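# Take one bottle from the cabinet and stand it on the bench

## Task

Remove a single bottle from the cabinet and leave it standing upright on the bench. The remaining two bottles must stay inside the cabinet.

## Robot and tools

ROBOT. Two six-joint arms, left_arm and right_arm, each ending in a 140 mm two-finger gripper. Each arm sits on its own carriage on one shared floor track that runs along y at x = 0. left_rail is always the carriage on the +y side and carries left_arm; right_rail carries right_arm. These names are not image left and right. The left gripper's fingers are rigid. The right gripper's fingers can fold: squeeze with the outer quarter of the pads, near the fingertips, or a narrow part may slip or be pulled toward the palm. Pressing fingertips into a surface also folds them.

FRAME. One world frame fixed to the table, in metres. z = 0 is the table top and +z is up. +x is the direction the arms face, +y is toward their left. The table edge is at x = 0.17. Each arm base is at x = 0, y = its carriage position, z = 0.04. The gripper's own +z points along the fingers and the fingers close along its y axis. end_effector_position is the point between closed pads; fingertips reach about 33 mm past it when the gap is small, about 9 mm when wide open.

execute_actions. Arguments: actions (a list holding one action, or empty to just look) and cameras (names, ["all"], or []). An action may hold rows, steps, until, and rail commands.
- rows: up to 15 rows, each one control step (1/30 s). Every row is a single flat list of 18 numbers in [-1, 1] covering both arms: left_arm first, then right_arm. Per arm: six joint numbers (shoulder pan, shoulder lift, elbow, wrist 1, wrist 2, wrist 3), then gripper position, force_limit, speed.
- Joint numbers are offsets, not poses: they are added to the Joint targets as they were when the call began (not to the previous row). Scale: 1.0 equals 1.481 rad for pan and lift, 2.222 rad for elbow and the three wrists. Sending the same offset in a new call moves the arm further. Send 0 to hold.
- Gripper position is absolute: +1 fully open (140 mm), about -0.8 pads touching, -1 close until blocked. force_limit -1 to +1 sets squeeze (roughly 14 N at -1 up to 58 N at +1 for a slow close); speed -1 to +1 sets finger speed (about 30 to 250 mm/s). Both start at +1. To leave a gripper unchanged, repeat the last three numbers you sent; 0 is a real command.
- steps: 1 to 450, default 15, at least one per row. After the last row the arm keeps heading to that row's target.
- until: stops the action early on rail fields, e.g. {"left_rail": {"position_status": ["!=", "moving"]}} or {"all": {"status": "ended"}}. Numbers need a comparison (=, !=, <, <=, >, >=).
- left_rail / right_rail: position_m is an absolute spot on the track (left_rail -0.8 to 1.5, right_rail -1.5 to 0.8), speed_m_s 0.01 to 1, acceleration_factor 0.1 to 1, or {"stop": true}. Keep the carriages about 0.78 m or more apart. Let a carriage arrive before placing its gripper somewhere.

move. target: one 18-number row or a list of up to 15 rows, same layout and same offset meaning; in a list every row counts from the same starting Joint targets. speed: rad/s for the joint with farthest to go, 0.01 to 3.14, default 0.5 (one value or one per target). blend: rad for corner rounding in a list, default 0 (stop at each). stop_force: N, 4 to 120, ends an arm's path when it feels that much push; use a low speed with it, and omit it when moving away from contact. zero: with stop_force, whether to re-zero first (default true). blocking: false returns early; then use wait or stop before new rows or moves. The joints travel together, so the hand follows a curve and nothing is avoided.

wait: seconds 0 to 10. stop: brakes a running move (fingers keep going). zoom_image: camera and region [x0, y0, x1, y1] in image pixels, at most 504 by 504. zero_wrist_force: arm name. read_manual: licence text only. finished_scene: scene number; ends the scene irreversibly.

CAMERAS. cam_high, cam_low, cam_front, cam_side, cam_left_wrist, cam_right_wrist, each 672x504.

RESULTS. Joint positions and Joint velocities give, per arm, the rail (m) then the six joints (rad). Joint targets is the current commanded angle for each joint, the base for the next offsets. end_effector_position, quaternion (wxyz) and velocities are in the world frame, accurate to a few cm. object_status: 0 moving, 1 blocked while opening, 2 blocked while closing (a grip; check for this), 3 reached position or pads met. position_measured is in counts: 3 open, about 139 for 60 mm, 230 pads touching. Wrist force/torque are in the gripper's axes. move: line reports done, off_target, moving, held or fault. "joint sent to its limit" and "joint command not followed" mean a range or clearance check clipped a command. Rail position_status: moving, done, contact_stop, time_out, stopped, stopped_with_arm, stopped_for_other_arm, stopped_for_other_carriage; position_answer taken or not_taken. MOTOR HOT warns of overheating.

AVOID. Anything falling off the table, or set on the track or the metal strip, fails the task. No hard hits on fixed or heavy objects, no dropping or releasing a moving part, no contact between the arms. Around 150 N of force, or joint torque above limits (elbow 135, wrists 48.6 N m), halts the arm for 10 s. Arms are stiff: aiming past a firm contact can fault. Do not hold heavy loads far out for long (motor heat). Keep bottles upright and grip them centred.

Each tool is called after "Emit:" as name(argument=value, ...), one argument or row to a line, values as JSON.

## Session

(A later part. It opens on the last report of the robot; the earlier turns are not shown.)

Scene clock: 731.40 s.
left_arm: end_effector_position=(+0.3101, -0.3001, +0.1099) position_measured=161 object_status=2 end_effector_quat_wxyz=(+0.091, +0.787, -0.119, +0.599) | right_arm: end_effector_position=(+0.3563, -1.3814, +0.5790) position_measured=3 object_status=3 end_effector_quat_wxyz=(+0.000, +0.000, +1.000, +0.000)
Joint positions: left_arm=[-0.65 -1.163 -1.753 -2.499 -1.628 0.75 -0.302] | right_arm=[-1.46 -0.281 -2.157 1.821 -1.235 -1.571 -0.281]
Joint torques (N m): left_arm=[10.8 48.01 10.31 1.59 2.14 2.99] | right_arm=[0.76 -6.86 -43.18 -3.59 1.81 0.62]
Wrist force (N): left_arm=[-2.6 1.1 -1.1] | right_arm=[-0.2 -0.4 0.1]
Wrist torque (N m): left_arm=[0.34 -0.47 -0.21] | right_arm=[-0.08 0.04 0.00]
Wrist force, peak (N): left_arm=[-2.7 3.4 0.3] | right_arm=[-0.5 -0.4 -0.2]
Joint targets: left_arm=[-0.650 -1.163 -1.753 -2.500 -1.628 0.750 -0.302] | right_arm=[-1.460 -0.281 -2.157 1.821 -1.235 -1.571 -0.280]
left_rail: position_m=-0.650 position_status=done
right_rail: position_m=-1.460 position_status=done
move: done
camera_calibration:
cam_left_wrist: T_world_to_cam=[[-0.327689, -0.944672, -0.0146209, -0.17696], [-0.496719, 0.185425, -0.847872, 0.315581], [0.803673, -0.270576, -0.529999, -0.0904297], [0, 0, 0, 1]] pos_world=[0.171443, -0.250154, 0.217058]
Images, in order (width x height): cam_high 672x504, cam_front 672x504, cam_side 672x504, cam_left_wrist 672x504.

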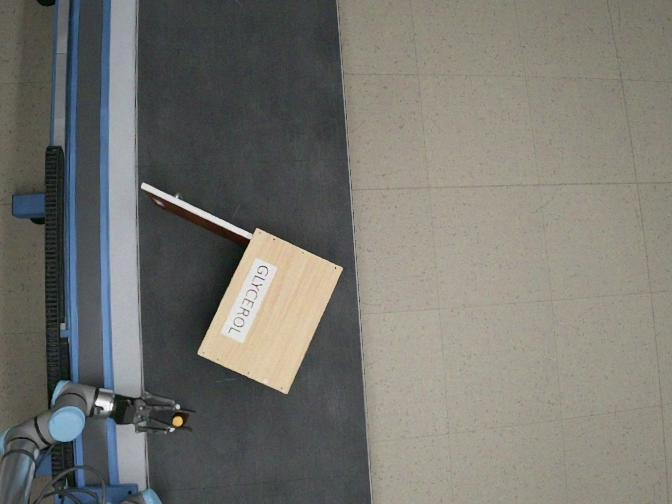

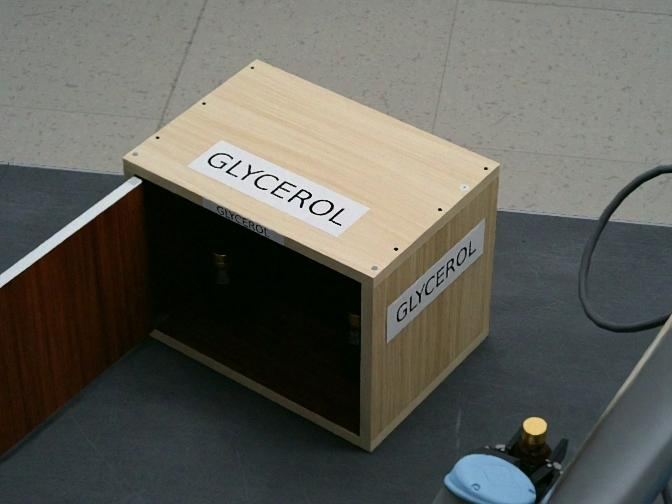

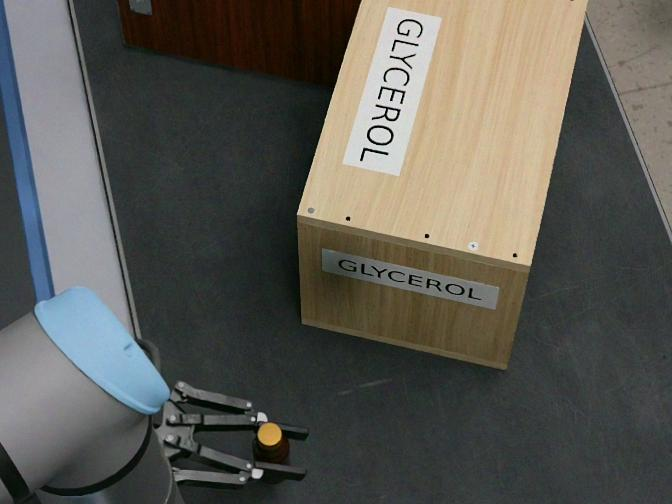

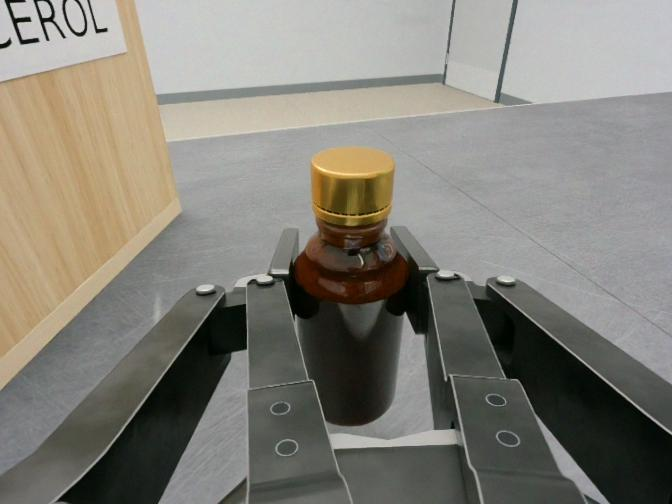

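Emit:
move(
  target=[
    [0,-0.0658,-0.005,0.0489,0,0,-1,-0.5,-1,0,0,0,0,0,0,1,1,1],
    [0,-0.1004,-0.0077,0.0746,0,0,-1,-0.5,-1,0,0,0,0,0,0,1,1,1],
  ],
  speed=[0.1,0.025],
  stop_force=4,
  blend=[0.02,0],
  cameras=["cam_left_wrist","cam_side"],
)

Scene clock: 743.67 s.
left_arm: end_effector_position=(+0.3099, -0.2996, +0.0606) position_measured=161 object_status=2 end_effector_quat_wxyz=(+0.091, +0.787, -0.119, +0.599) | right_arm: end_effector_position=(+0.3563, -1.3814, +0.5790) position_measured=3 object_status=3 end_effector_quat_wxyz=(+0.000, +0.000, +1.000, +0.000)
Joint positions: left_arm=[-0.65 -1.163 -1.879 -2.514 -1.487 0.75 -0.302] | right_arm=[-1.46 -0.281 -2.157 1.821 -1.235 -1.571 -0.281]
Joint torques (N m): left_arm=[8.78 51.86 17.43 -2.73 1.64 3.47] | right_arm=[1.65 -8.07 -42.99 -3.51 1.69 0.73]
Wrist force (N): left_arm=[-2.5 1.3 -1.3] | right_arm=[0.0 -0.1 0.2]
Wrist torque (N m): left_arm=[0.38 -0.48 -0.23] | right_arm=[-0.01 0.01 0.00]
Wrist force, peak (N): left_arm=[12.6 1.5 -7.2] | right_arm=[-0.1 -0.5 -0.4]
Joint targets: left_arm=[-0.650 -1.163 -1.879 -2.514 -1.487 0.750 -0.302] | right_arm=[-1.460 -0.281 -2.157 1.821 -1.235 -1.571 -0.280]
left_rail: position_m=-0.650 position_status=done
right_rail: position_m=-1.460 position_status=done
move: contact (left_arm); path passed 1 of 2 targets; left_arm: the wrist 1 is farthest, 0.025 rad from its target
camera_calibration:
cam_left_wrist: T_world_to_cam=[[-0.327642, -0.94469, -0.0145413, -0.1773], [-0.49675, 0.185336, -0.847874, 0.273573], [0.803673, -0.270575, -0.529999, -0.116262], [0, 0, 0, 1]] pos_world=[0.171243, -0.249654, 0.167758]
Images, in order (width x height): cam_side 672x504, cam_left_wrist 672x504.

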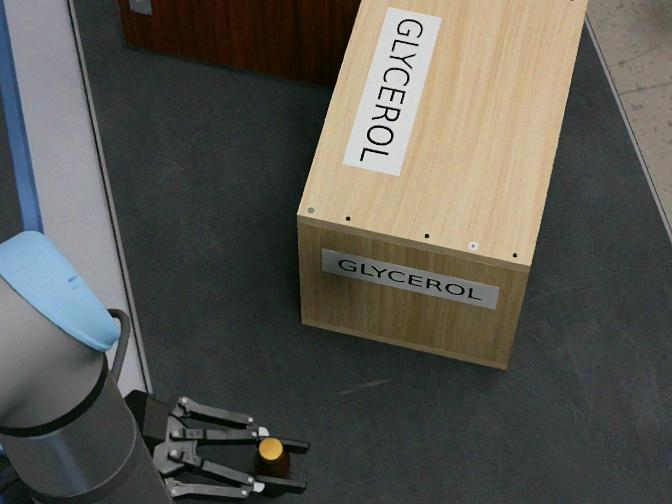

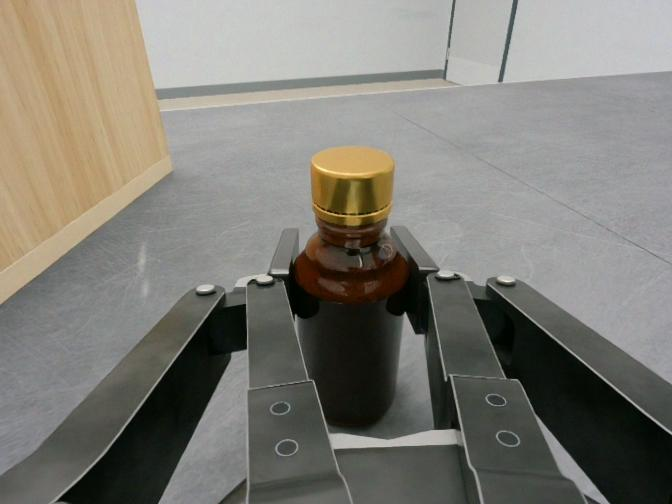

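Emit:
move(
  target=[0,-0.0014,-0.0001,0.0010,0,0,-1,-0.5,-1,0,0,0,0,0,0,1,1,1],
  speed=0.01,
)

Scene clock: 751.40 s.
left_arm: end_effector_position=(+0.3099, -0.2996, +0.0598) position_measured=161 object_status=2 end_effector_quat_wxyz=(+0.091, +0.787, -0.119, +0.599) | right_arm: end_effector_position=(+0.3563, -1.3814, +0.5790) position_measured=3 object_status=3 end_effector_quat_wxyz=(+0.000, +0.000, +1.000, +0.000)
Joint positions: left_arm=[-0.65 -1.163 -1.881 -2.514 -1.485 0.75 -0.302] | right_arm=[-1.46 -0.281 -2.157 1.821 -1.235 -1.571 -0.281]
Joint torques (N m): left_arm=[5.56 27.07 6.04 4.73 1.61 3.24] | right_arm=[1.16 -7.53 -43.58 -3.47 2.06 0.34]
Wrist force (N): left_arm=[15.3 2.6 -7.1] | right_arm=[-0.3 -0.2 0.0]
Wrist torque (N m): left_arm=[0.42 -0.66 -0.24] | right_arm=[-0.03 0.07 0.00]
Wrist force, peak (N): left_arm=[15.6 3.6 -6.2] | right_arm=[-0.3 -0.7 -0.1]
Joint targets: left_arm=[-0.650 -1.163 -1.881 -2.514 -1.485 0.750 -0.302] | right_arm=[-1.460 -0.281 -2.157 1.821 -1.235 -1.571 -0.280]
left_rail: position_m=-0.650 position_status=done
right_rail: position_m=-1.460 position_status=done
move: done

Emit:
move(
  target=[0,0.0009,0,-0.0006,0,0,-1,-0.5,-1,0,0,0,0,0,0,1,1,1],
  speed=0.01,
)

Emit:
execute_actions(
  actions=[
    {"rows":[[0,0,0,0,0,0,0.15,-0.5,-1,0,0,0,0,0,0,1,1,1]],"steps":45},
  ],
  cameras=["cam_left_wrist"],
)

Scene clock: 756.60 s.
left_arm: end_effector_position=(+0.3099, -0.2997, +0.0603) position_measured=161 object_status=2 end_effector_quat_wxyz=(+0.091, +0.787, -0.119, +0.599) | right_arm: end_effector_position=(+0.3563, -1.3814, +0.5790) position_measured=3 object_status=3 end_effector_quat_wxyz=(+0.000, +0.000, +1.000, +0.000)
Joint positions: left_arm=[-0.65 -1.163 -1.88 -2.514 -1.486 0.75 -0.302] | right_arm=[-1.46 -0.281 -2.157 1.821 -1.235 -1.571 -0.281]
Joint torques (N m): left_arm=[6.42 52.55 8.02 -2.18 1.5 3.28] | right_arm=[-1.77 -7.77 -42 -2.86 2.24 1.11]
Wrist force (N): left_arm=[-2.4 1.4 -1.3] | right_arm=[-0.2 -0.1 0.0]
Wrist torque (N m): left_arm=[0.41 -0.51 -0.22] | right_arm=[-0.01 0.05 -0.01]
Wrist force, peak (N): left_arm=[15.3 1.9 -8.5] | right_arm=[-0.5 -0.4 -0.4]
Joint targets: left_arm=[-0.650 -1.163 -1.880 -2.514 -1.486 0.750 -0.302] | right_arm=[-1.460 -0.281 -2.157 1.821 -1.235 -1.571 -0.280]
left_rail: position_m=-0.650 position_status=done
right_rail: position_m=-1.460 position_status=done
move: done

Scene clock: 758.30 s.
left_arm: end_effector_position=(+0.3099, -0.2997, +0.0603) position_measured=110 object_status=3 end_effector_quat_wxyz=(+0.091, +0.787, -0.119, +0.599) | right_arm: end_effector_position=(+0.3563, -1.3814, +0.5790) position_measured=3 object_status=3 end_effector_quat_wxyz=(+0.000, +0.000, +1.000, +0.000)
Joint positions: left_arm=[-0.65 -1.163 -1.88 -2.514 -1.486 0.75 -0.302] | right_arm=[-1.46 -0.281 -2.157 1.821 -1.235 -1.571 -0.281]
Joint torques (N m): left_arm=[4.55 50.51 12.57 -0.16 1.67 3.32] | right_arm=[-1.86 -6.44 -42.49 -3.01 1.47 0.78]
Wrist force (N): left_arm=[0.2 1.7 -2.2] | right_arm=[-0.1 -0.1 -0.1]
Wrist torque (N m): left_arm=[0.46 -0.55 -0.22] | right_arm=[0.00 0.03 0.00]
Wrist force, peak (N): left_arm=[-2.5 1.4 -1.2] | right_arm=[-0.4 -0.5 -0.1]
Joint targets: left_arm=[-0.650 -1.163 -1.880 -2.514 -1.486 0.750 -0.302] | right_arm=[-1.460 -0.281 -2.157 1.821 -1.235 -1.571 -0.280]
left_rail: position_m=-0.650 position_status=done
right_rail: position_m=-1.460 position_status=done
camera_calibration:
cam_left_wrist: T_world_to_cam=[[-0.327717, -0.944665, -0.01449, -0.177388], [-0.496736, 0.18533, -0.847884, 0.273334], [0.803651, -0.270668, -0.529984, -0.11647], [0, 0, 0, 1]] pos_world=[0.171243, -0.249754, 0.167458]
Images, in order (width x height): cam_left_wrist 672x504.

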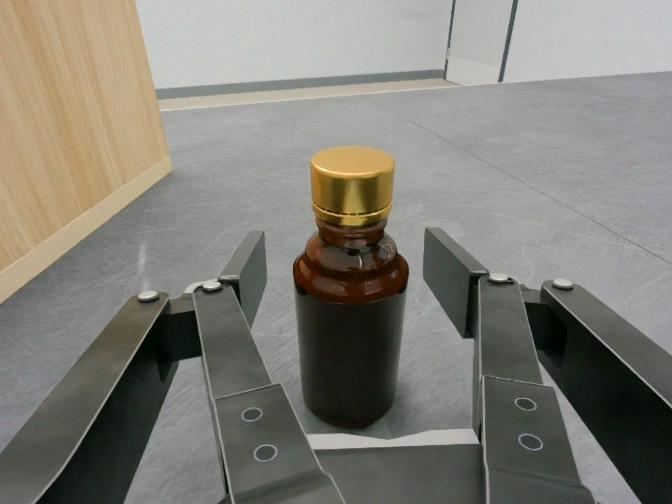

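Emit:
move(
  target=[
    [0.1246,0.0179,0.0502,-0.0899,0.0772,0.0407,0.15,-0.5,-1,0,0,0,0,0,0,1,1,1],
    [-0.2425,0.4286,0.2301,0.0097,0.3694,0.1359,-0.75,-0.5,0,0,0,0,0,0,0,1,1,1],
  ],
  speed=[0.2,0.5],
  blend=[0.02,0],
  cameras=["cam_side","cam_high"],
)

Scene clock: 806.83 s.
left_arm: end_effector_position=(+0.1502, -0.1501, +0.3998) position_measured=223 object_status=0 end_effector_quat_wxyz=(+0.000, +0.724, -0.690, +0.000) | right_arm: end_effector_position=(+0.3563, -1.3814, +0.5790) position_measured=3 object_status=3 end_effector_quat_wxyz=(+0.000, +0.000, +1.000, +0.000)
Joint positions: left_arm=[-0.65 -1.522 -1.245 -2.003 -1.465 1.57 0] | right_arm=[-1.46 -0.281 -2.157 1.821 -1.235 -1.571 -0.281]
Joint torques (N m): left_arm=[-10.49 32.22 52.26 7.04 3.36 3.43] | right_arm=[-0.3 -8.74 -43.08 -3.16 2.09 0.82]
Wrist force (N): left_arm=[1.3 -0.2 -1.1] | right_arm=[-0.1 -0.4 -0.1]
Wrist torque (N m): left_arm=[0.01 -0.25 0.00] | right_arm=[-0.08 0.04 0.00]
Wrist force, peak (N): left_arm=[2.7 -1.8 -5.9] | right_arm=[-0.4 -0.4 0.3]
Joint targets: left_arm=[-0.650 -1.522 -1.245 -2.003 -1.465 1.570 0.000] | right_arm=[-1.460 -0.281 -2.157 1.821 -1.235 -1.571 -0.280]
left_rail: position_m=-0.650 position_status=done
right_rail: position_m=-1.460 position_status=done
move: done
Images, in order (width x height): cam_high 672x504, cam_side 672x504.

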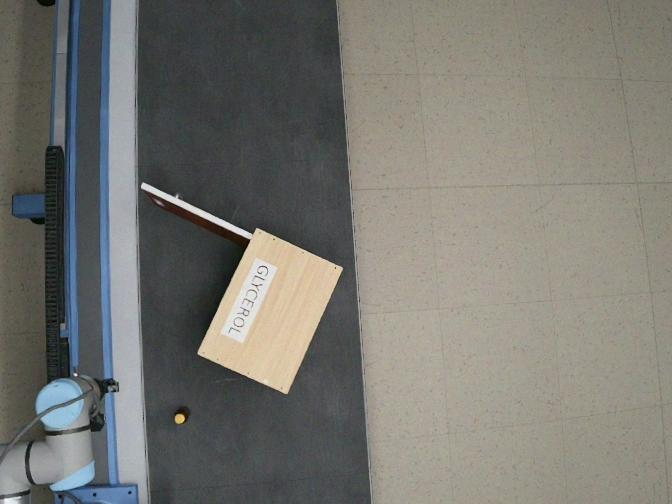

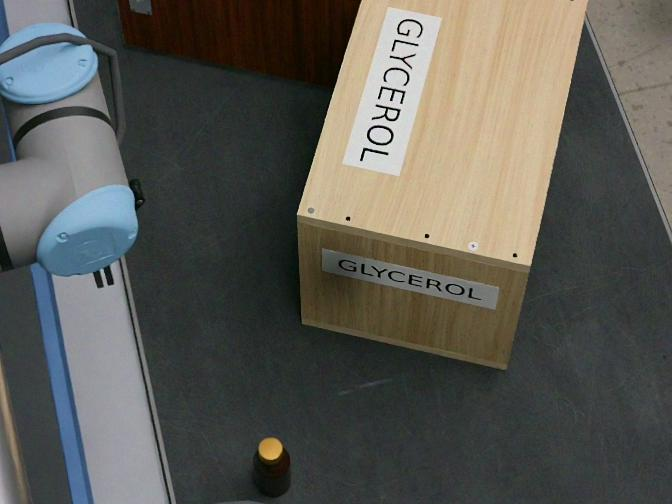

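Emit:
execute_actions(
  actions=[
    {"left_rail":{"position_m":-0.35,"speed_m_s":0.4},"steps":150,"until":{"left_rail":{"position_status":["!=","moving"]}}},
  ],
)

Emit:
move(
  target=[
    [-0.1231,-0.436,0.29,0.0006,0,0,-0.75,-0.5,0,0,0,0,0,0,0,1,1,1],
    [-0.1231,-0.4959,0.1813,0.1492,0,0,-0.75,-0.5,0,0,0,0,0,0,0,1,1,1],
  ],
  speed=[0.4,0.2],
  stop_force=25,
  cameras=["cam_side","cam_high","cam_left_wrist","cam_front"],
)

Scene clock: 832.90 s.
left_arm: end_effector_position=(+0.1502, +0.1498, +0.3998) position_measured=223 object_status=3 end_effector_quat_wxyz=(+0.000, +0.724, -0.690, +0.000) | right_arm: end_effector_position=(+0.3563, -1.3814, +0.5790) position_measured=3 object_status=3 end_effector_quat_wxyz=(+0.000, +0.000, +1.000, +0.000)
Joint positions: left_arm=[-0.35 -1.522 -1.245 -2.003 -1.465 1.57 0] | right_arm=[-1.46 -0.281 -2.157 1.821 -1.235 -1.571 -0.281]
Joint torques (N m): left_arm=[11.63 29.94 44.2 4.84 1.93 3.12] | right_arm=[-1.35 -9.85 -43.49 -3.35 1.72 1.19]
Wrist force (N): left_arm=[1.3 -0.1 -0.7] | right_arm=[-0.1 -0.4 0.1]
Wrist torque (N m): left_arm=[0.02 -0.26 0.00] | right_arm=[-0.07 0.02 0.00]
Wrist force, peak (N): left_arm=[3.6 0.2 -1.1] | right_arm=[-0.5 -0.4 0.4]
Joint targets: left_arm=[-0.350 -1.522 -1.245 -2.003 -1.465 1.570 0.000] | right_arm=[-1.460 -0.281 -2.157 1.821 -1.235 -1.571 -0.280]
Tool commands: left_gripper/position=-0.75 left_gripper/force_limit=-0.5 left_gripper/speed=+0.0 right_gripper/position=+1.0 right_gripper/force_limit=+1.0 right_gripper/speed=+1.0
left_rail: position_m=-0.350 speed_m_s=0.40 position_status=done
right_rail: position_m=-1.460 position_status=done

Scene clock: 837.33 s.
left_arm: end_effector_position=(+0.2902, +0.4996, +0.1997) position_measured=223 object_status=3 end_effector_quat_wxyz=(+0.000, -0.658, +0.753, +0.000) | right_arm: end_effector_position=(+0.3563, -1.3814, +0.5790) position_measured=3 object_status=3 end_effector_quat_wxyz=(+0.000, +0.000, +1.000, +0.000)
Joint positions: left_arm=[-0.35 -1.705 -1.98 -1.6 -1.133 1.57 0] | right_arm=[-1.46 -0.281 -2.157 1.821 -1.235 -1.571 -0.281]
Joint torques (N m): left_arm=[-13.02 73.33 35.54 6.95 -1.61 2.88] | right_arm=[1.31 -6.18 -42.27 -2.59 1.87 1.05]
Wrist force (N): left_arm=[1.2 0.6 -1.1] | right_arm=[-0.1 -0.2 0.1]
Wrist torque (N m): left_arm=[0.17 -0.19 -0.06] | right_arm=[-0.04 0.03 0.00]
Wrist force, peak (N): left_arm=[3.8 0.6 -0.1] | right_arm=[-0.3 -0.4 -0.4]
Joint targets: left_arm=[-0.350 -1.705 -1.980 -1.600 -1.133 1.570 0.000] | right_arm=[-1.460 -0.281 -2.157 1.821 -1.235 -1.571 -0.280]
left_rail: position_m=-0.350 speed_m_s=0.40 position_status=done
right_rail: position_m=-1.460 position_status=done
move: done
camera_calibration:
cam_left_wrist: T_world_to_cam=[[-0.98739, 0.15583, 0.0279079, 0.206486], [0.157316, 0.946113, 0.283057, -0.562225], [0.0177048, 0.283878, -0.958697, 0.226223], [0, 0, 0, 1]] pos_world=[0.288324, 0.435532, 0.370258]
Images, in order (width x height): cam_high 672x504, cam_front 672x504, cam_side 672x504, cam_left_wrist 672x504.

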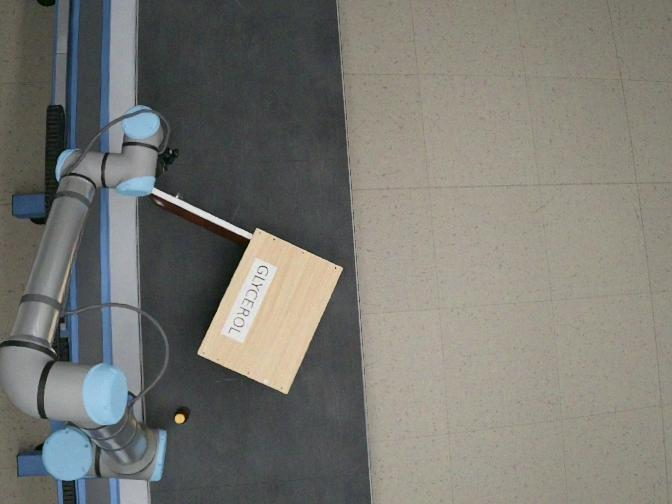

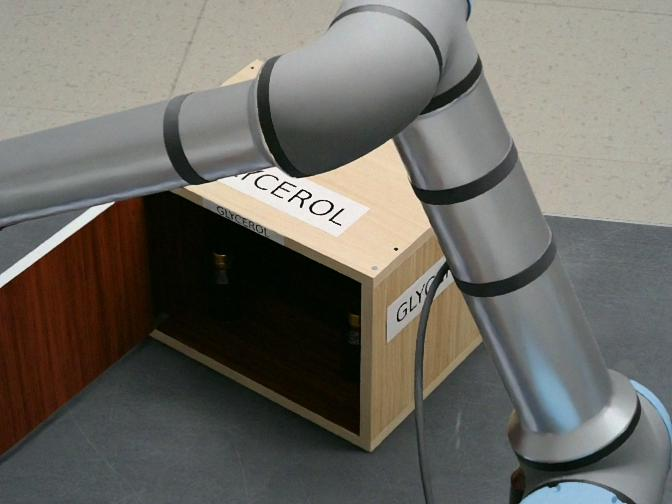

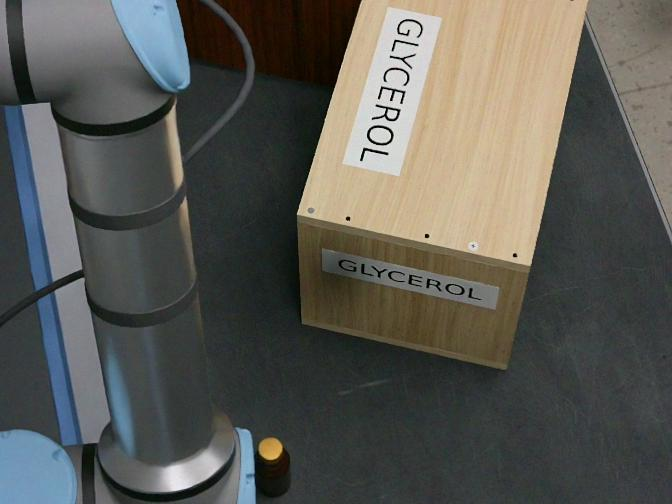

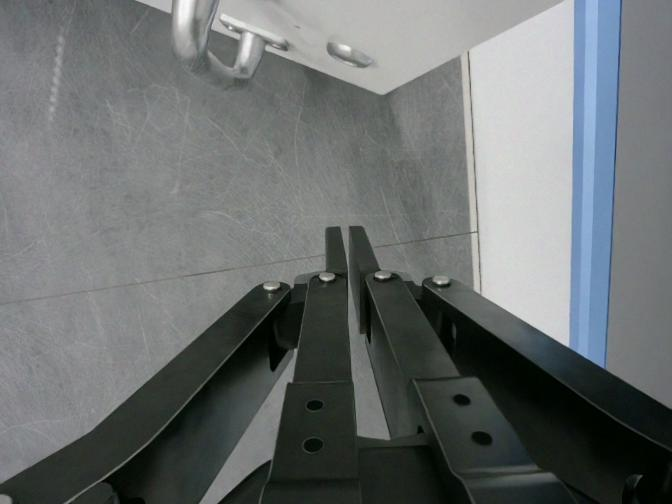

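Emit:
move(
  target=[
    [-0.0097,0.0966,-0.0899,0.0256,0,0,-0.75,-0.5,0,0,0,0,0,0,0,1,1,1],
    [0.0128,0.2134,-0.1847,0.0425,0,0,-0.75,-0.5,0,0,0,0,0,0,0,1,1,1],
    [-0.0027,0.3306,-0.2636,0.0432,0,0,-0.75,-0.5,0,0,0,0,0,0,0,1,1,1],
    [-0.0768,0.424,-0.3144,0.0317,0,0,-0.75,-0.5,0,0,0,0,0,0,0,1,1,1],
  ],
  speed=0.15,
  blend=[0.03,0.03,0.03,0],
  stop_force=22,
  cameras=["cam_side","cam_high","cam_left_wrist"],
)

Scene clock: 856.17 s.
left_arm: end_effector_position=(+0.2880, +0.0780, +0.1997) position_measured=223 object_status=3 end_effector_quat_wxyz=(+0.000, -0.614, +0.789, +0.000) | right_arm: end_effector_position=(+0.3563, -1.3814, +0.5790) position_measured=3 object_status=3 end_effector_quat_wxyz=(+0.000, +0.000, +1.000, +0.000)
Joint positions: left_arm=[-0.35 -1.818 -1.352 -2.299 -1.063 1.57 0] | right_arm=[-1.46 -0.281 -2.157 1.821 -1.235 -1.571 -0.281]
Joint torques (N m): left_arm=[-14.28 36.24 31.87 1.66 -2.46 -1.27] | right_arm=[0.9 -6.06 -43.19 -3.2 1.97 1.14]
Wrist force (N): left_arm=[-1.0 1.2 -2.6] | right_arm=[-0.3 -0.4 0.1]
Wrist torque (N m): left_arm=[0.13 -0.11 -0.07] | right_arm=[-0.07 0.06 0.00]
Wrist force, peak (N): left_arm=[-1.9 -0.2 -2.7] | right_arm=[-0.3 -0.7 -0.3]
Joint targets: left_arm=[-0.350 -1.818 -1.352 -2.299 -1.063 1.570 0.000] | right_arm=[-1.460 -0.281 -2.157 1.821 -1.235 -1.571 -0.280]
left_rail: position_m=-0.350 speed_m_s=0.40 position_status=done
right_rail: position_m=-1.460 position_status=done
move: done
camera_calibration:
cam_left_wrist: T_world_to_cam=[[-0.963321, 0.266897, 0.0278917, 0.254332], [0.263686, 0.922159, 0.283007, -0.19172], [0.049813, 0.279981, -0.958712, 0.337008], [0, 0, 0, 1]] pos_world=[0.27877, 0.0145596, 0.370258]
Images, in order (width x height): cam_high 672x504, cam_side 672x504, cam_left_wrist 672x504.

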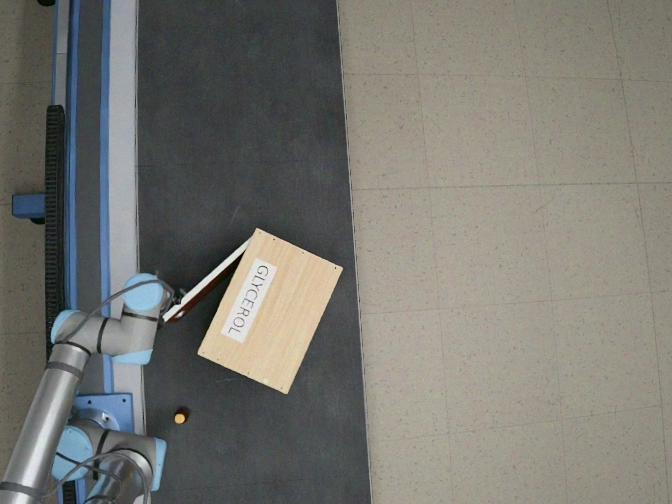

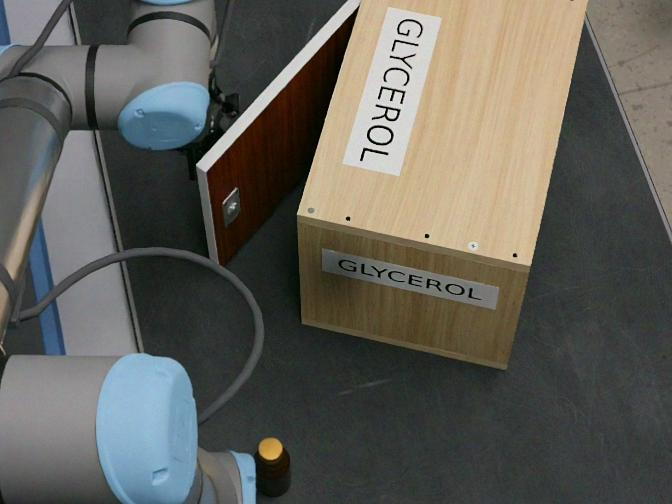

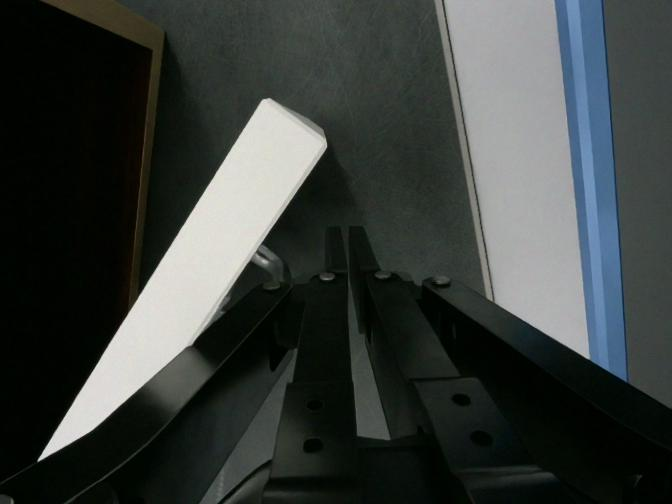

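Emit:
move(
  target=[
    [-0.0988,0.0285,-0.0134,-0.0056,0,0,-0.75,-0.5,0,0,0,0,0,0,0,1,1,1],
    [-0.209,0.0103,-0.0049,-0.002,0,0,-0.75,-0.5,0,0,0,0,0,0,0,1,1,1],
    [-0.2403,-0.0022,0.0011,0.0004,0,0,-0.75,-0.5,0,0,0,0,0,0,0,1,1,1],
  ],
  speed=[0.15,0.12,0.05],
  blend=[0.03,0.03,0],
  stop_force=16,
  cameras=["cam_side","cam_high","cam_left_wrist","cam_front"],
)

Scene clock: 869.57 s.
left_arm: end_effector_position=(+0.4201, -0.0477, +0.1997) position_measured=223 object_status=3 end_effector_quat_wxyz=(+0.000, -0.465, +0.885, +0.000) | right_arm: end_effector_position=(+0.3563, -1.3814, +0.5790) position_measured=3 object_status=3 end_effector_quat_wxyz=(+0.000, +0.000, +1.000, +0.000)
Joint positions: left_arm=[-0.35 -2.174 -1.355 -2.296 -1.062 1.57 0] | right_arm=[-1.46 -0.281 -2.157 1.821 -1.235 -1.571 -0.281]
Joint torques (N m): left_arm=[-18.97 16.6 46.88 7.94 -5.03 -1.58] | right_arm=[1.52 -6.93 -41.75 -2.37 1.54 1.35]
Wrist force (N): left_arm=[8.2 14.4 -5.6] | right_arm=[0.1 -0.3 0.2]
Wrist torque (N m): left_arm=[1.68 -1.02 0.17] | right_arm=[-0.06 -0.01 0.00]
Wrist force, peak (N): left_arm=[8.1 14.0 -6.8] | right_arm=[-0.4 -0.5 -0.4]
Joint targets: left_arm=[-0.350 -2.174 -1.355 -2.296 -1.062 1.570 0.000] | right_arm=[-1.460 -0.281 -2.157 1.821 -1.235 -1.571 -0.280]
left_rail: position_m=-0.350 speed_m_s=0.40 position_status=done
right_rail: position_m=-1.460 position_status=done
move: done; blend cut to 0.0232 rad at target 2
camera_calibration:
cam_left_wrist: T_world_to_cam=[[-0.809901, 0.585904, 0.0278701, 0.36594], [0.568531, 0.772421, 0.283088, -0.245794], [0.144335, 0.245118, -0.958689, 0.324272], [0, 0, 0, 1]] pos_world=[0.389313, -0.104034, 0.370258]
Images, in order (width x height): cam_high 672x504, cam_front 672x504, cam_side 672x504, cam_left_wrist 672x504.

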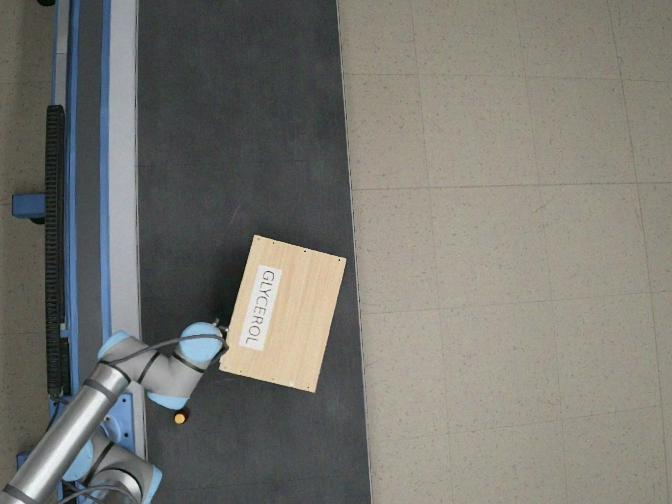

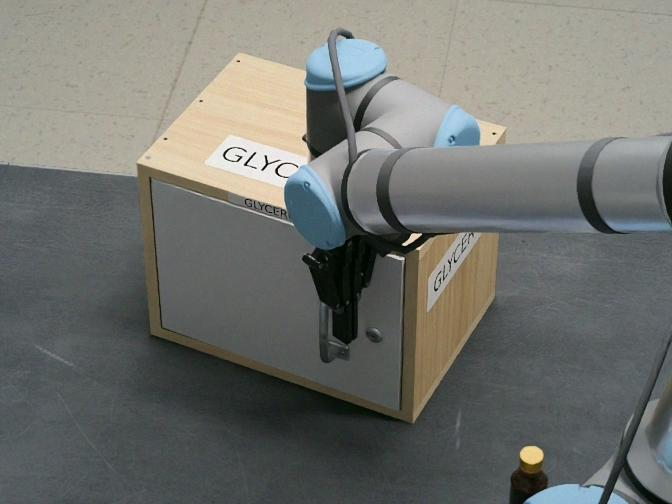

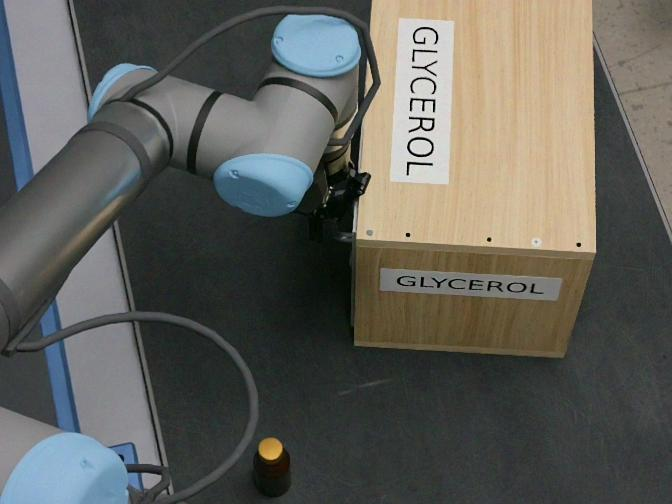

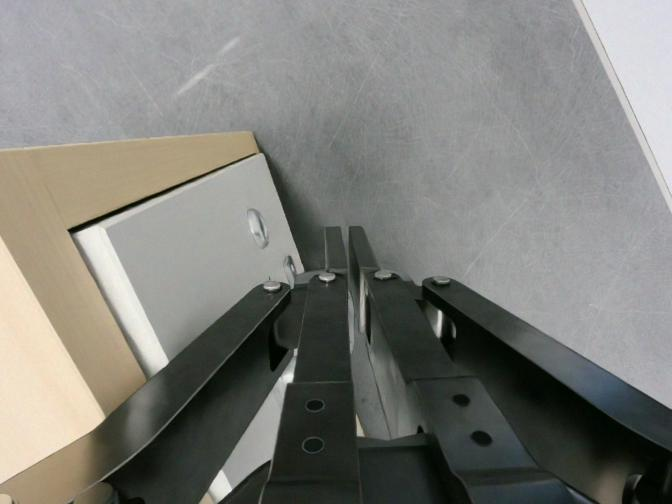

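Emit:
zoom_image(
  camera="cam_front",
  region=[130, 160, 450, 430],
)

Emit:
zoom_image(
  camera="cam_left_wrist",
  region=[0, 100, 360, 400],
)

Scaled by 1.575 from the camera's 672x504 image, which has a finer 960x720 frame.

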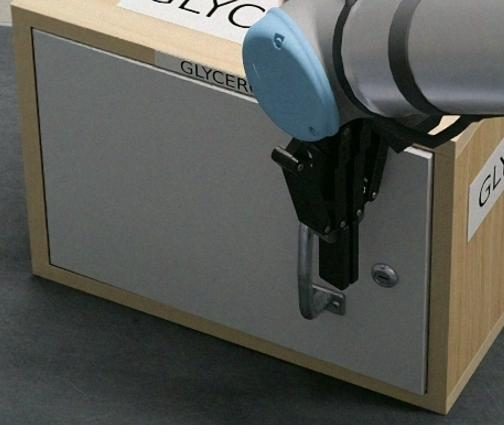

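Scaled by 1.400 from the camera's 672x504 image, which has a finer 960x720 frame.

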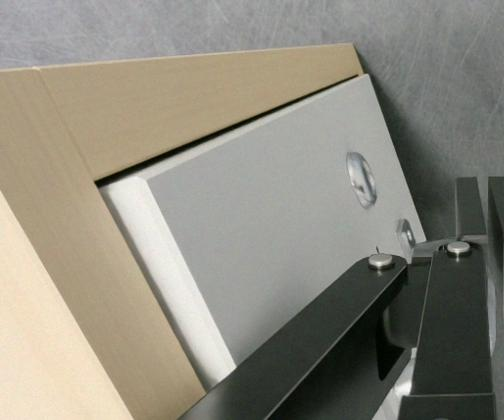

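Emit:
move(
  target=[0.2212,0.1022,-0.0444,-0.0237,0,0,-0.75,-0.5,0,0,0,0,0,0,0,1,1,1],
  speed=0.2,
  cameras=["cam_side","cam_high","cam_left_wrist","cam_front"],
)

Emit:
zoom_image(
  camera="cam_left_wrist",
  region=[0, 0, 360, 300],
)

Emit:
zoom_image(
  camera="cam_side",
  region=[300, 150, 480, 380],
)

Emit:
zoom_image(
  camera="cam_front",
  region=[130, 160, 450, 430],
)

Scene clock: 895.63 s.
left_arm: end_effector_position=(+0.2801, -0.0005, +0.1998) position_measured=223 object_status=3 end_effector_quat_wxyz=(+0.000, -0.603, +0.798, +0.000) | right_arm: end_effector_position=(+0.3563, -1.3814, +0.5790) position_measured=3 object_status=3 end_effector_quat_wxyz=(+0.000, +0.000, +1.000, +0.000)
Joint positions: left_arm=[-0.35 -1.847 -1.204 -2.395 -1.115 1.57 0] | right_arm=[-1.46 -0.281 -2.157 1.821 -1.235 -1.571 -0.281]
Joint torques (N m): left_arm=[7.98 26.37 36.79 2.24 0.25 -1.08] | right_arm=[-0.06 -8.41 -44.28 -3.41 1.77 1.42]
Wrist force (N): left_arm=[1.2 0.0 -1.2] | right_arm=[-0.5 -0.1 -0.2]
Wrist torque (N m): left_arm=[0.02 -0.24 0.02] | right_arm=[-0.01 0.11 0.00]
Wrist force, peak (N): left_arm=[8.2 14.5 -7.2] | right_arm=[-0.4 -0.4 -0.5]
Joint targets: left_arm=[-0.350 -1.847 -1.204 -2.395 -1.115 1.570 0.000] | right_arm=[-1.460 -0.281 -2.157 1.821 -1.235 -1.571 -0.280]
left_rail: position_m=-0.350 speed_m_s=0.40 position_status=done
right_rail: position_m=-1.460 position_status=done
move: done
camera_calibration:
cam_left_wrist: T_world_to_cam=[[-0.955337, 0.2942, 0.0278838, 0.265544], [0.28981, 0.914247, 0.28313, -0.124565], [0.0578045, 0.278566, -0.958676, 0.357153], [0, 0, 0, 1]] pos_world=[0.269139, -0.0637309, 0.370258]
Images, in order (width x height): cam_high 672x504, cam_front 672x504, cam_side 672x504, cam_left_wrist 672x504.

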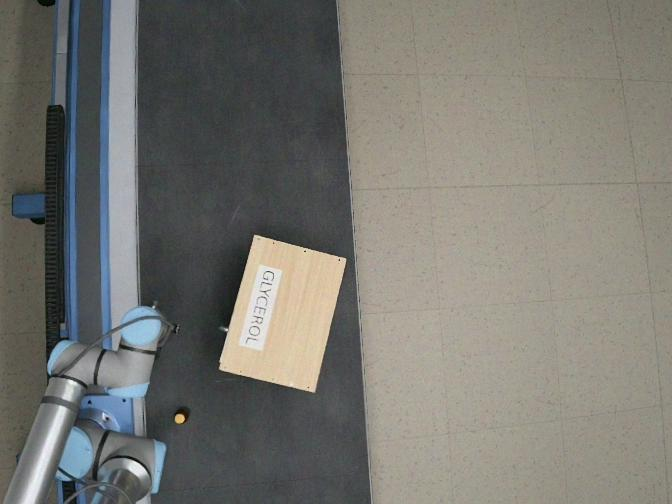

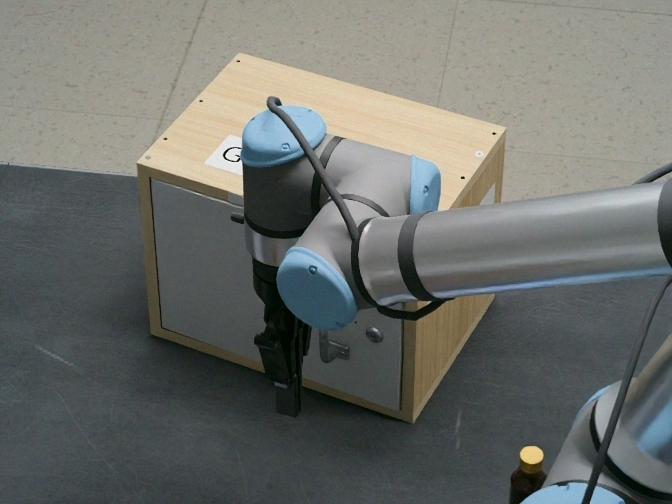

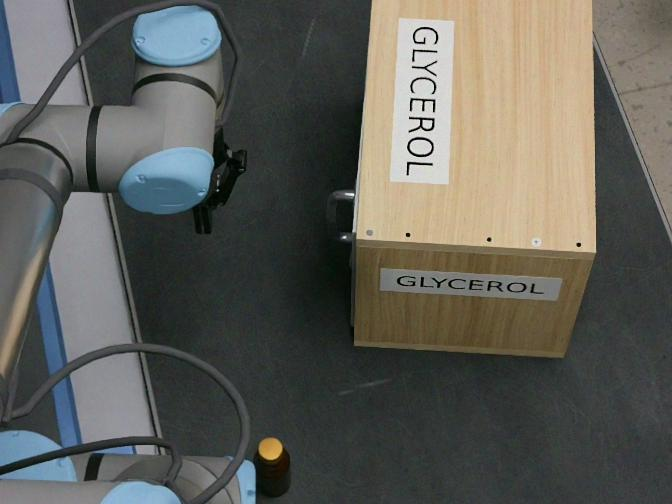

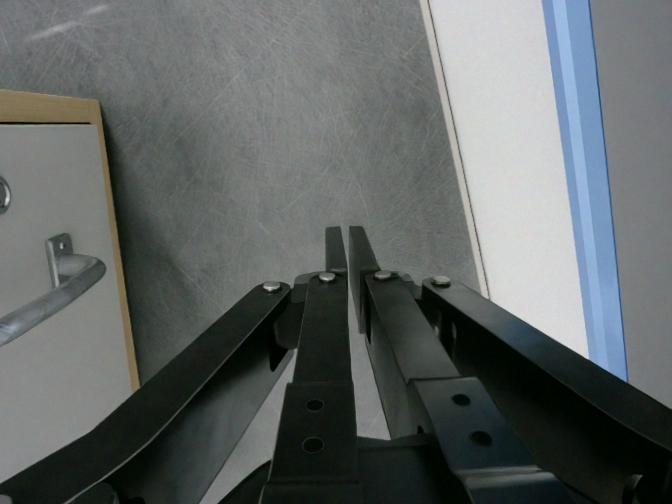

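Scaled by 1.400 from the camera's 672x504 image, which has a finer 960x720 frame.

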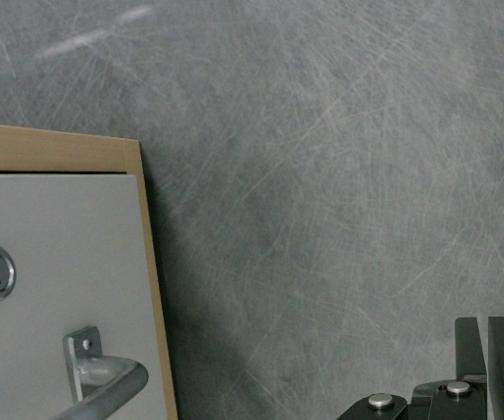

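Scaled by 2.191 from the camera's 672x504 image, which has a finer 960x720 frame.

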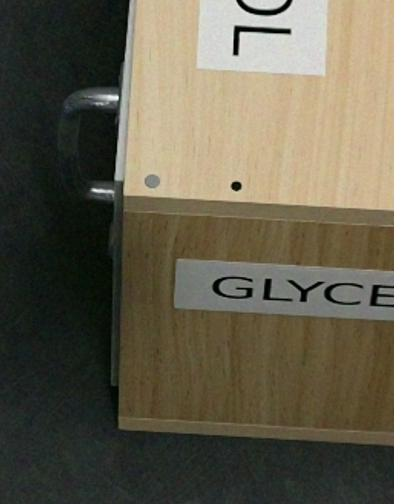

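Scaled by 1.575 from the camera's 672x504 image, which has a finer 960x720 frame.

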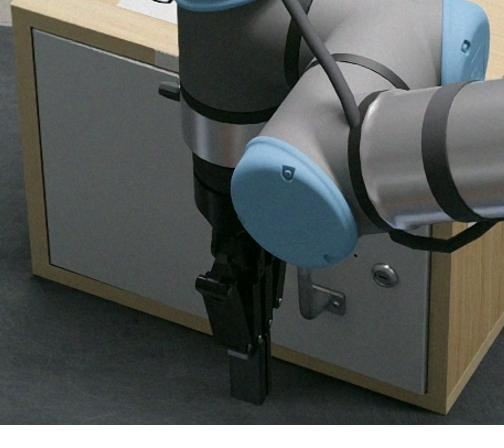

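Emit:
move(
  target=[0.3187,-0.5109,0.0545,-0.4202,-0.4848,0,-0.75,-0.5,0,0,0,0,0,0,0,1,1,1],
  speed=0.5,
  cameras=["cam_left_wrist","cam_front"],
)

Emit:
zoom_image(
  camera="cam_front",
  region=[130, 130, 530, 430],
)

Scene clock: 935.17 s.
left_arm: end_effector_position=(+0.3998, +0.0705, +0.1601) position_measured=223 object_status=3 end_effector_quat_wxyz=(+0.104, +0.699, -0.105, +0.699) | right_arm: end_effector_position=(+0.3563, -1.3814, +0.5790) position_measured=3 object_status=3 end_effector_quat_wxyz=(+0.000, +0.000, +1.000, +0.000)
Joint positions: left_arm=[-0.35 -1.375 -1.96 -2.274 -2.048 0.493 0] | right_arm=[-1.46 -0.281 -2.157 1.821 -1.235 -1.571 -0.281]
Joint torques (N m): left_arm=[12.04 44.11 24.38 -3.52 -4.13 -1.15] | right_arm=[-0.26 -5.85 -43.08 -2.96 1.89 1.54]
Wrist force (N): left_arm=[1.0 1.6 -2.3] | right_arm=[-0.2 0.0 0.0]
Wrist torque (N m): left_arm=[0.45 -0.89 -0.26] | right_arm=[0.02 0.05 0.00]
Wrist force, peak (N): left_arm=[1.9 0.2 -2.9] | right_arm=[-0.1 -0.6 0.3]
Joint targets: left_arm=[-0.350 -1.375 -1.960 -2.274 -2.048 0.493 0.000] | right_arm=[-1.460 -0.281 -2.157 1.821 -1.235 -1.571 -0.280]
left_rail: position_m=-0.350 speed_m_s=0.40 position_status=done
right_rail: position_m=-1.460 position_status=done
move: done
camera_calibration:
cam_left_wrist: T_world_to_cam=[[-0.31969, -0.947229, -0.0235735, 0.201716], [-0.262828, 0.112552, -0.958256, 0.263259], [0.910341, -0.300149, -0.28494, -0.115404], [0, 0, 0, 1]] pos_world=[0.238735, 0.126802, 0.224141]
Images, in order (width x height): cam_front 672x504, cam_left_wrist 672x504.

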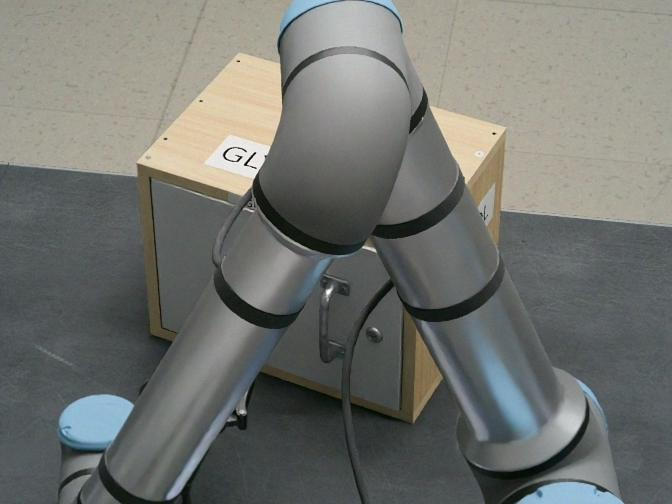

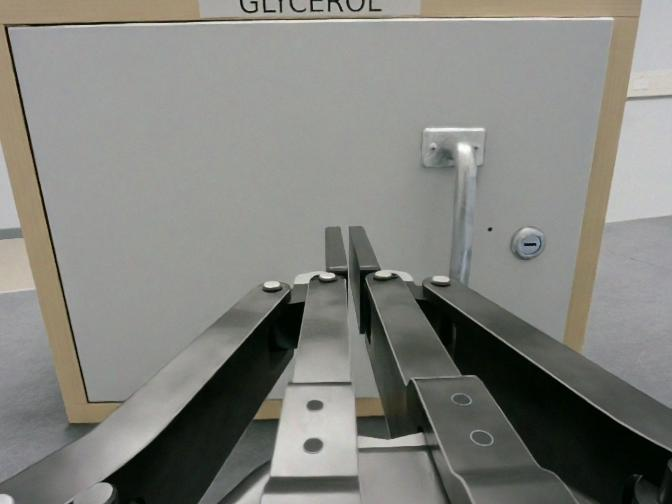

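Scaled by 1.260 from the camera's 672x504 image, which has a finer 960x720 frame.

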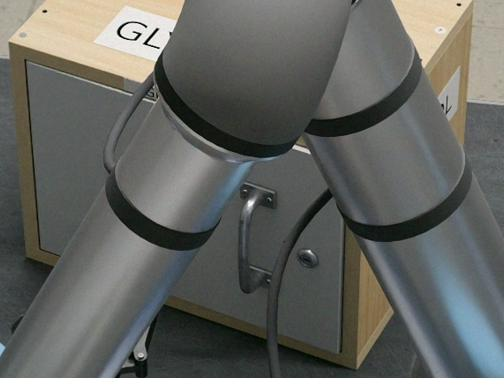

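Emit:
move(
  target=[-0.1265,0.0044,-0.0054,0.0025,-0.0843,0,-0.75,-0.5,0,0,0,0,0,0,0,1,1,1],
  speed=0.05,
  stop_force=25,
  cameras=["cam_left_wrist","cam_side","cam_high"],
)

Emit:
zoom_image(
  camera="cam_side",
  region=[300, 150, 480, 380],
)

Scene clock: 944.50 s.
left_arm: end_effector_position=(+0.4955, +0.0412, +0.1602) position_measured=223 object_status=3 end_effector_quat_wxyz=(+0.104, +0.699, -0.105, +0.699) | right_arm: end_effector_position=(+0.3563, -1.3814, +0.5790) position_measured=3 object_status=3 end_effector_quat_wxyz=(+0.000, +0.000, +1.000, +0.000)
Joint positions: left_arm=[-0.35 -1.562 -1.954 -2.286 -2.043 0.306 0] | right_arm=[-1.46 -0.281 -2.157 1.821 -1.235 -1.571 -0.281]
Joint torques (N m): left_arm=[-24.17 60.27 8.81 0.6 -3.24 -1.04] | right_arm=[0.67 -6.46 -42.86 -2.51 1.78 1.84]
Wrist force (N): left_arm=[0.5 1.5 -20.4] | right_arm=[-0.3 0.0 0.0]
Wrist torque (N m): left_arm=[0.52 -0.83 -0.23] | right_arm=[0.02 0.06 0.00]
Wrist force, peak (N): left_arm=[1.3 2.5 -25.5] | right_arm=[0.0 -0.4 -0.5]
Joint targets: left_arm=[-0.350 -1.562 -1.954 -2.286 -2.043 0.306 0.000] | right_arm=[-1.460 -0.281 -2.157 1.821 -1.235 -1.571 -0.280]
left_rail: position_m=-0.350 speed_m_s=0.40 position_status=done
right_rail: position_m=-1.460 position_status=done
move: done
camera_calibration:
cam_left_wrist: T_world_to_cam=[[-0.319622, -0.947255, -0.0234641, 0.20442], [-0.26267, 0.112368, -0.95832, 0.291796], [0.91041, -0.300137, -0.28473, -0.21139], [0, 0, 0, 1]] pos_world=[0.334435, 0.0974027, 0.224241]
Images, in order (width x height): cam_high 672x504, cam_side 672x504, cam_left_wrist 672x504.

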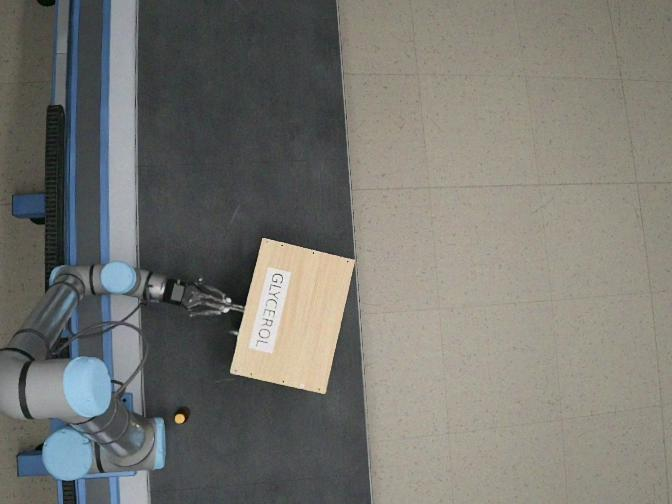

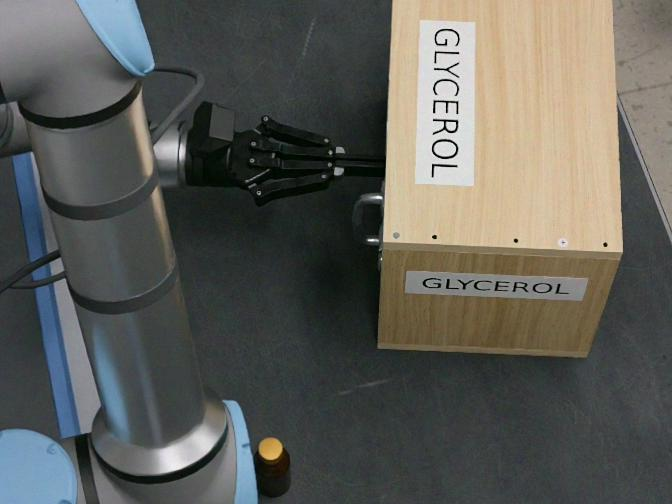

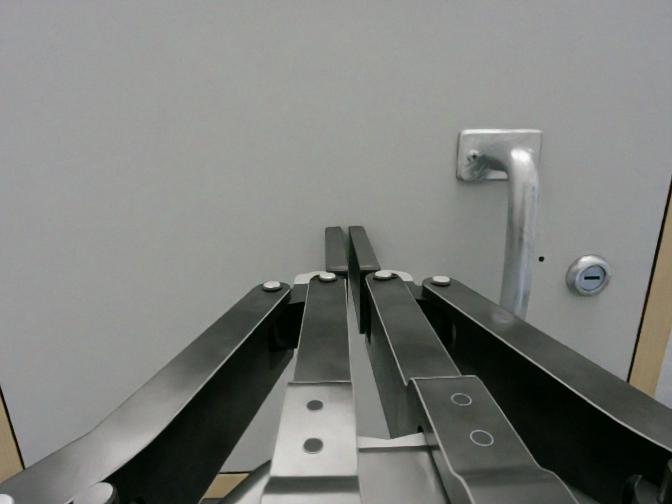

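Scaled by 2.191 from the camera's 672x504 image, which has a finer 960x720 frame.

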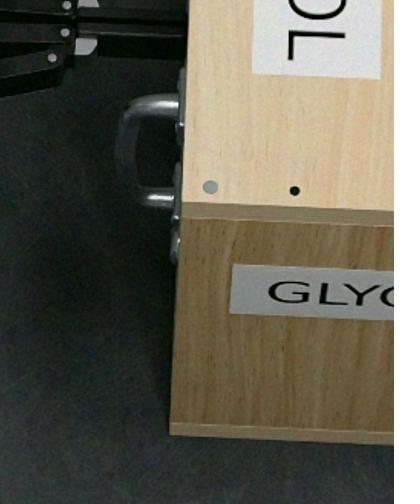

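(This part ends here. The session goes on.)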